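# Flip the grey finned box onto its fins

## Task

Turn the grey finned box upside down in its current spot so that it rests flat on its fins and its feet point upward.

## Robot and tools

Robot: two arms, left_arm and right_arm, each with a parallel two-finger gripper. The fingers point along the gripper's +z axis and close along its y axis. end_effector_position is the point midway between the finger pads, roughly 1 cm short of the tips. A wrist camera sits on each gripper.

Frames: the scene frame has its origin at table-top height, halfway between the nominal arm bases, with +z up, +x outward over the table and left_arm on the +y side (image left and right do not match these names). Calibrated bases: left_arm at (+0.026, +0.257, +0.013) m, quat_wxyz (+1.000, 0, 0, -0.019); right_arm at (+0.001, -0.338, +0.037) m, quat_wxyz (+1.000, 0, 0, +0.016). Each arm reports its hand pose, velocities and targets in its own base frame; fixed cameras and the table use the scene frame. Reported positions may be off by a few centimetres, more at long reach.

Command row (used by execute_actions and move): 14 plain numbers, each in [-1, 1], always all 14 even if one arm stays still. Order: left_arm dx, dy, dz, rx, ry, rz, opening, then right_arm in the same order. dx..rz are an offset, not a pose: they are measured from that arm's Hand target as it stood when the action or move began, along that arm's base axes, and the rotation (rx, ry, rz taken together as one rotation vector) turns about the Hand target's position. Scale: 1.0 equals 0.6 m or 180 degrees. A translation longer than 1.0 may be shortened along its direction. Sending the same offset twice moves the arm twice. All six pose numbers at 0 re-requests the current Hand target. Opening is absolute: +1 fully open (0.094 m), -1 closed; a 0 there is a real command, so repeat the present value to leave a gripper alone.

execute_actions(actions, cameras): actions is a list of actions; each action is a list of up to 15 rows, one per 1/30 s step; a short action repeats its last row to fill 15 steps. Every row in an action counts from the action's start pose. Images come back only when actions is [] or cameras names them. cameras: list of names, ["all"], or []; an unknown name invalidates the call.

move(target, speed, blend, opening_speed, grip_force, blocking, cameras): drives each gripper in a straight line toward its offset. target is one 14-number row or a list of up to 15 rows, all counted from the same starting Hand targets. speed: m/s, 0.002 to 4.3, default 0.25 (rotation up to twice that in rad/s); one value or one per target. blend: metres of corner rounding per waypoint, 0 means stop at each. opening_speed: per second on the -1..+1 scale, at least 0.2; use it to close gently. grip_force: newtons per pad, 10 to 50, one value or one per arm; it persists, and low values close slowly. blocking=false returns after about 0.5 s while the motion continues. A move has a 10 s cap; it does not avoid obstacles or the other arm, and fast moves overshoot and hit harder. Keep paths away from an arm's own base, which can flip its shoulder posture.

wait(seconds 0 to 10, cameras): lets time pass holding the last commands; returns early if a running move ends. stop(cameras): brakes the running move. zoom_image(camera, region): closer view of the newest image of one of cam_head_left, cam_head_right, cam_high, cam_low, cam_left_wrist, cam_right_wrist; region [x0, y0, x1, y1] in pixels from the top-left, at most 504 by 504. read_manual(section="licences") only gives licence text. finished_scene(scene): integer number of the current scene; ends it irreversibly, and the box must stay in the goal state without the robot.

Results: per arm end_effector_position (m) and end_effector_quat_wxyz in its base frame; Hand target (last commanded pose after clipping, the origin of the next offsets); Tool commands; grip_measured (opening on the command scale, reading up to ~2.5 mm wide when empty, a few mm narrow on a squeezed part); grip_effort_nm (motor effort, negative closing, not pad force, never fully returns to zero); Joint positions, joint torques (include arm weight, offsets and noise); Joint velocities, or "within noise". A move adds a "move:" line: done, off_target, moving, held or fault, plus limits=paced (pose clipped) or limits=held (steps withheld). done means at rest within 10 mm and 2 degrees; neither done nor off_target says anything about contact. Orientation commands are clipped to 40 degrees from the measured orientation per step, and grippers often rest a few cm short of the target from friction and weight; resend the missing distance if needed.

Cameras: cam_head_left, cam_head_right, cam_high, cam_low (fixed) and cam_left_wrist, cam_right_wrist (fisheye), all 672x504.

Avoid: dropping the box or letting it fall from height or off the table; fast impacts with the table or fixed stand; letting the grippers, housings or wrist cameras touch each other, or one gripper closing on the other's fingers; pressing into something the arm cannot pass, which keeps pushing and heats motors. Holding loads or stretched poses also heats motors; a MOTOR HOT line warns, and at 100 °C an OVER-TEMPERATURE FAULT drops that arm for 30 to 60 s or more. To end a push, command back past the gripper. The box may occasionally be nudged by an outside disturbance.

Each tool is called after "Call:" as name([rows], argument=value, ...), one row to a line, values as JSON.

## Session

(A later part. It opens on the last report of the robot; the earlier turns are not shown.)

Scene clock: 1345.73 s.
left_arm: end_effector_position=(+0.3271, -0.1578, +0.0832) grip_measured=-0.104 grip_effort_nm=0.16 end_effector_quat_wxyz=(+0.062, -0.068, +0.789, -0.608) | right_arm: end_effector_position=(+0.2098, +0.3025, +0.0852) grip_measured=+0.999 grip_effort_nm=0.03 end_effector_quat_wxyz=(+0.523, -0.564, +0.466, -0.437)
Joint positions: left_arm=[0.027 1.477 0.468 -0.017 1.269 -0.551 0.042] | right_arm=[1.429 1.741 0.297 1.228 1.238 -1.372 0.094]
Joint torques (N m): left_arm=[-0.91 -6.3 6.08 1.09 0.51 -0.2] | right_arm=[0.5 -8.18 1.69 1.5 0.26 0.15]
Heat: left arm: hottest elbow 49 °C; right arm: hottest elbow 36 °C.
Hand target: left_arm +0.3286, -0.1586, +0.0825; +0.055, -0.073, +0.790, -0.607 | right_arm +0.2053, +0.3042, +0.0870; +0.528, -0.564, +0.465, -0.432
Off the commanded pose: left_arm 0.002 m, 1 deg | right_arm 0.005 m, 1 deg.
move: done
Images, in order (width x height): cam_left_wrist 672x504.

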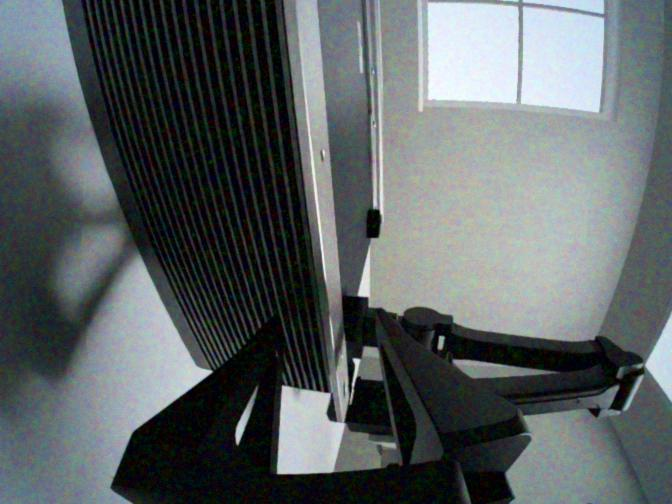

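Call:
move([
  [-0.036,0.19,0.052,0,0,0,-0.1,-0.05,-0.01,0.08,0,0,0,1],
  [-0.036,0.25,0.2,0,0,0,-0.1,-0.05,-0.01,0.15,0,0,0,1],
], speed=0.1, cameras=["all"])

Scene clock: 1354.53 s.
left_arm: end_effector_position=(+0.3004, -0.0166, +0.1926) grip_measured=-0.103 grip_effort_nm=0.17 end_effector_quat_wxyz=(+0.073, -0.094, +0.803, -0.585) | right_arm: end_effector_position=(+0.1791, +0.2839, +0.1632) grip_measured=+0.999 grip_effort_nm=0.03 end_effector_quat_wxyz=(-0.512, +0.574, -0.458, +0.446)
Joint positions: left_arm=[0.507 1.408 0.819 -1.667 1.164 0.735 0.042] | right_arm=[1.539 1.222 0.288 0.583 1.345 -1.269 0.094]
Joint torques (N m): left_arm=[0.21 -7.47 9.03 -0.88 0.45 -0.24] | right_arm=[0.67 -5.3 8.34 1.28 0.32 0.19]
Heat: left arm: hottest elbow 48 °C; right arm: hottest elbow 36 °C.
Hand target: left_arm +0.3070, -0.0087, +0.2026; +0.055, -0.073, +0.790, -0.607 | right_arm +0.1753, +0.2982, +0.1771; -0.528, +0.564, -0.465, +0.432
Off the commanded pose: left_arm 0.014 m, 4 deg | right_arm 0.020 m, 3 deg.
joint sent to its limit (left arm) — joint 4 (wrist pitch), lower limit. The joint targets are off in orientation, not in position.
move: off_target (left_arm, right_arm)

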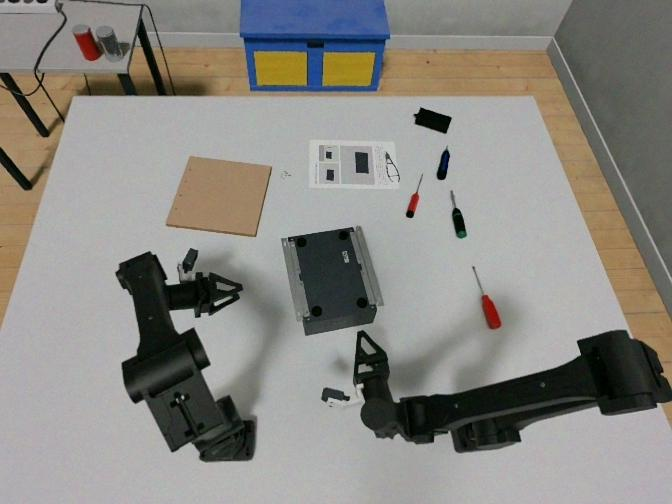

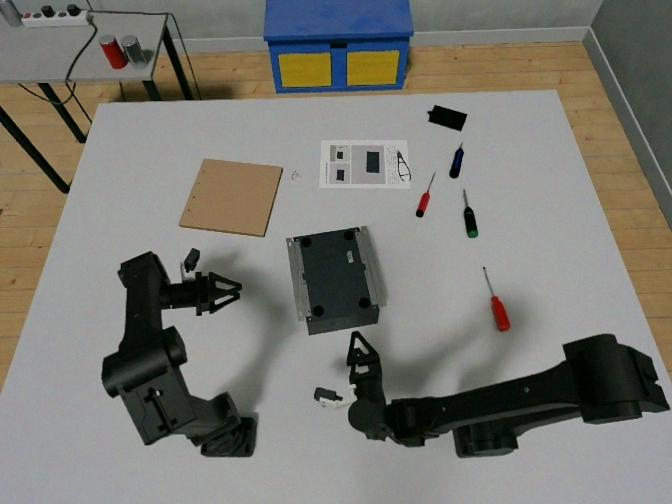

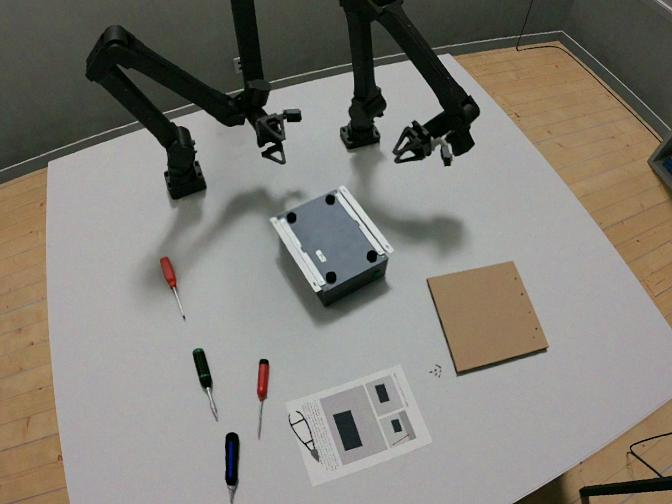

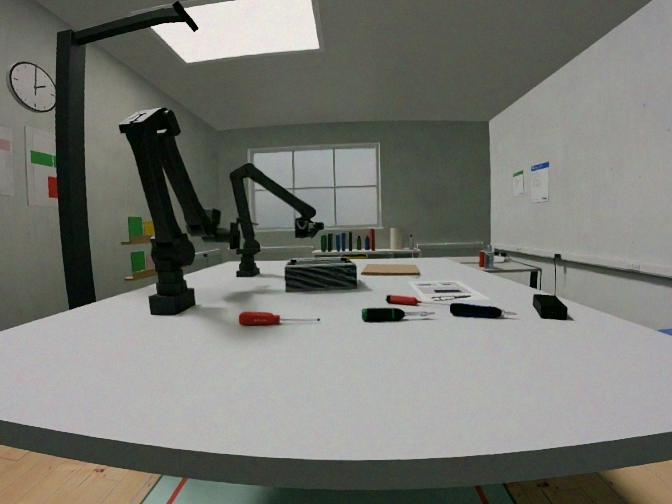

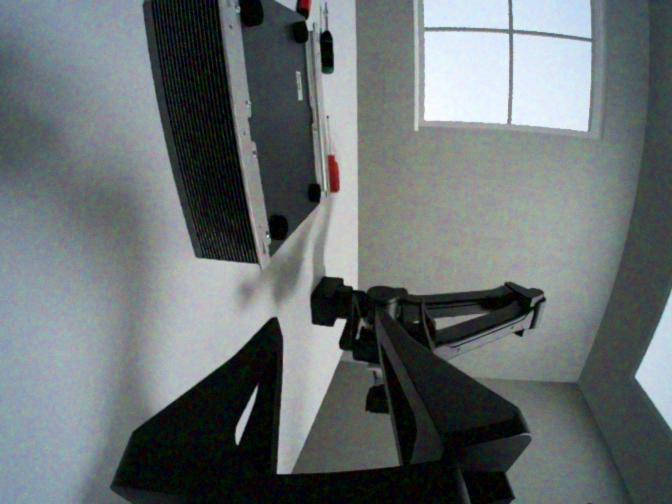

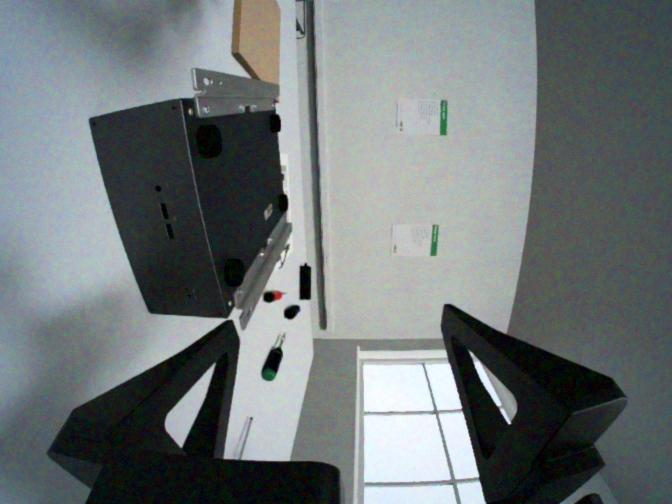

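Flipped, flat on its fins with feet up, at its original place, and both arms are clear.

Call:
finished_scene(scene=2)

The scene is finished: the task was done.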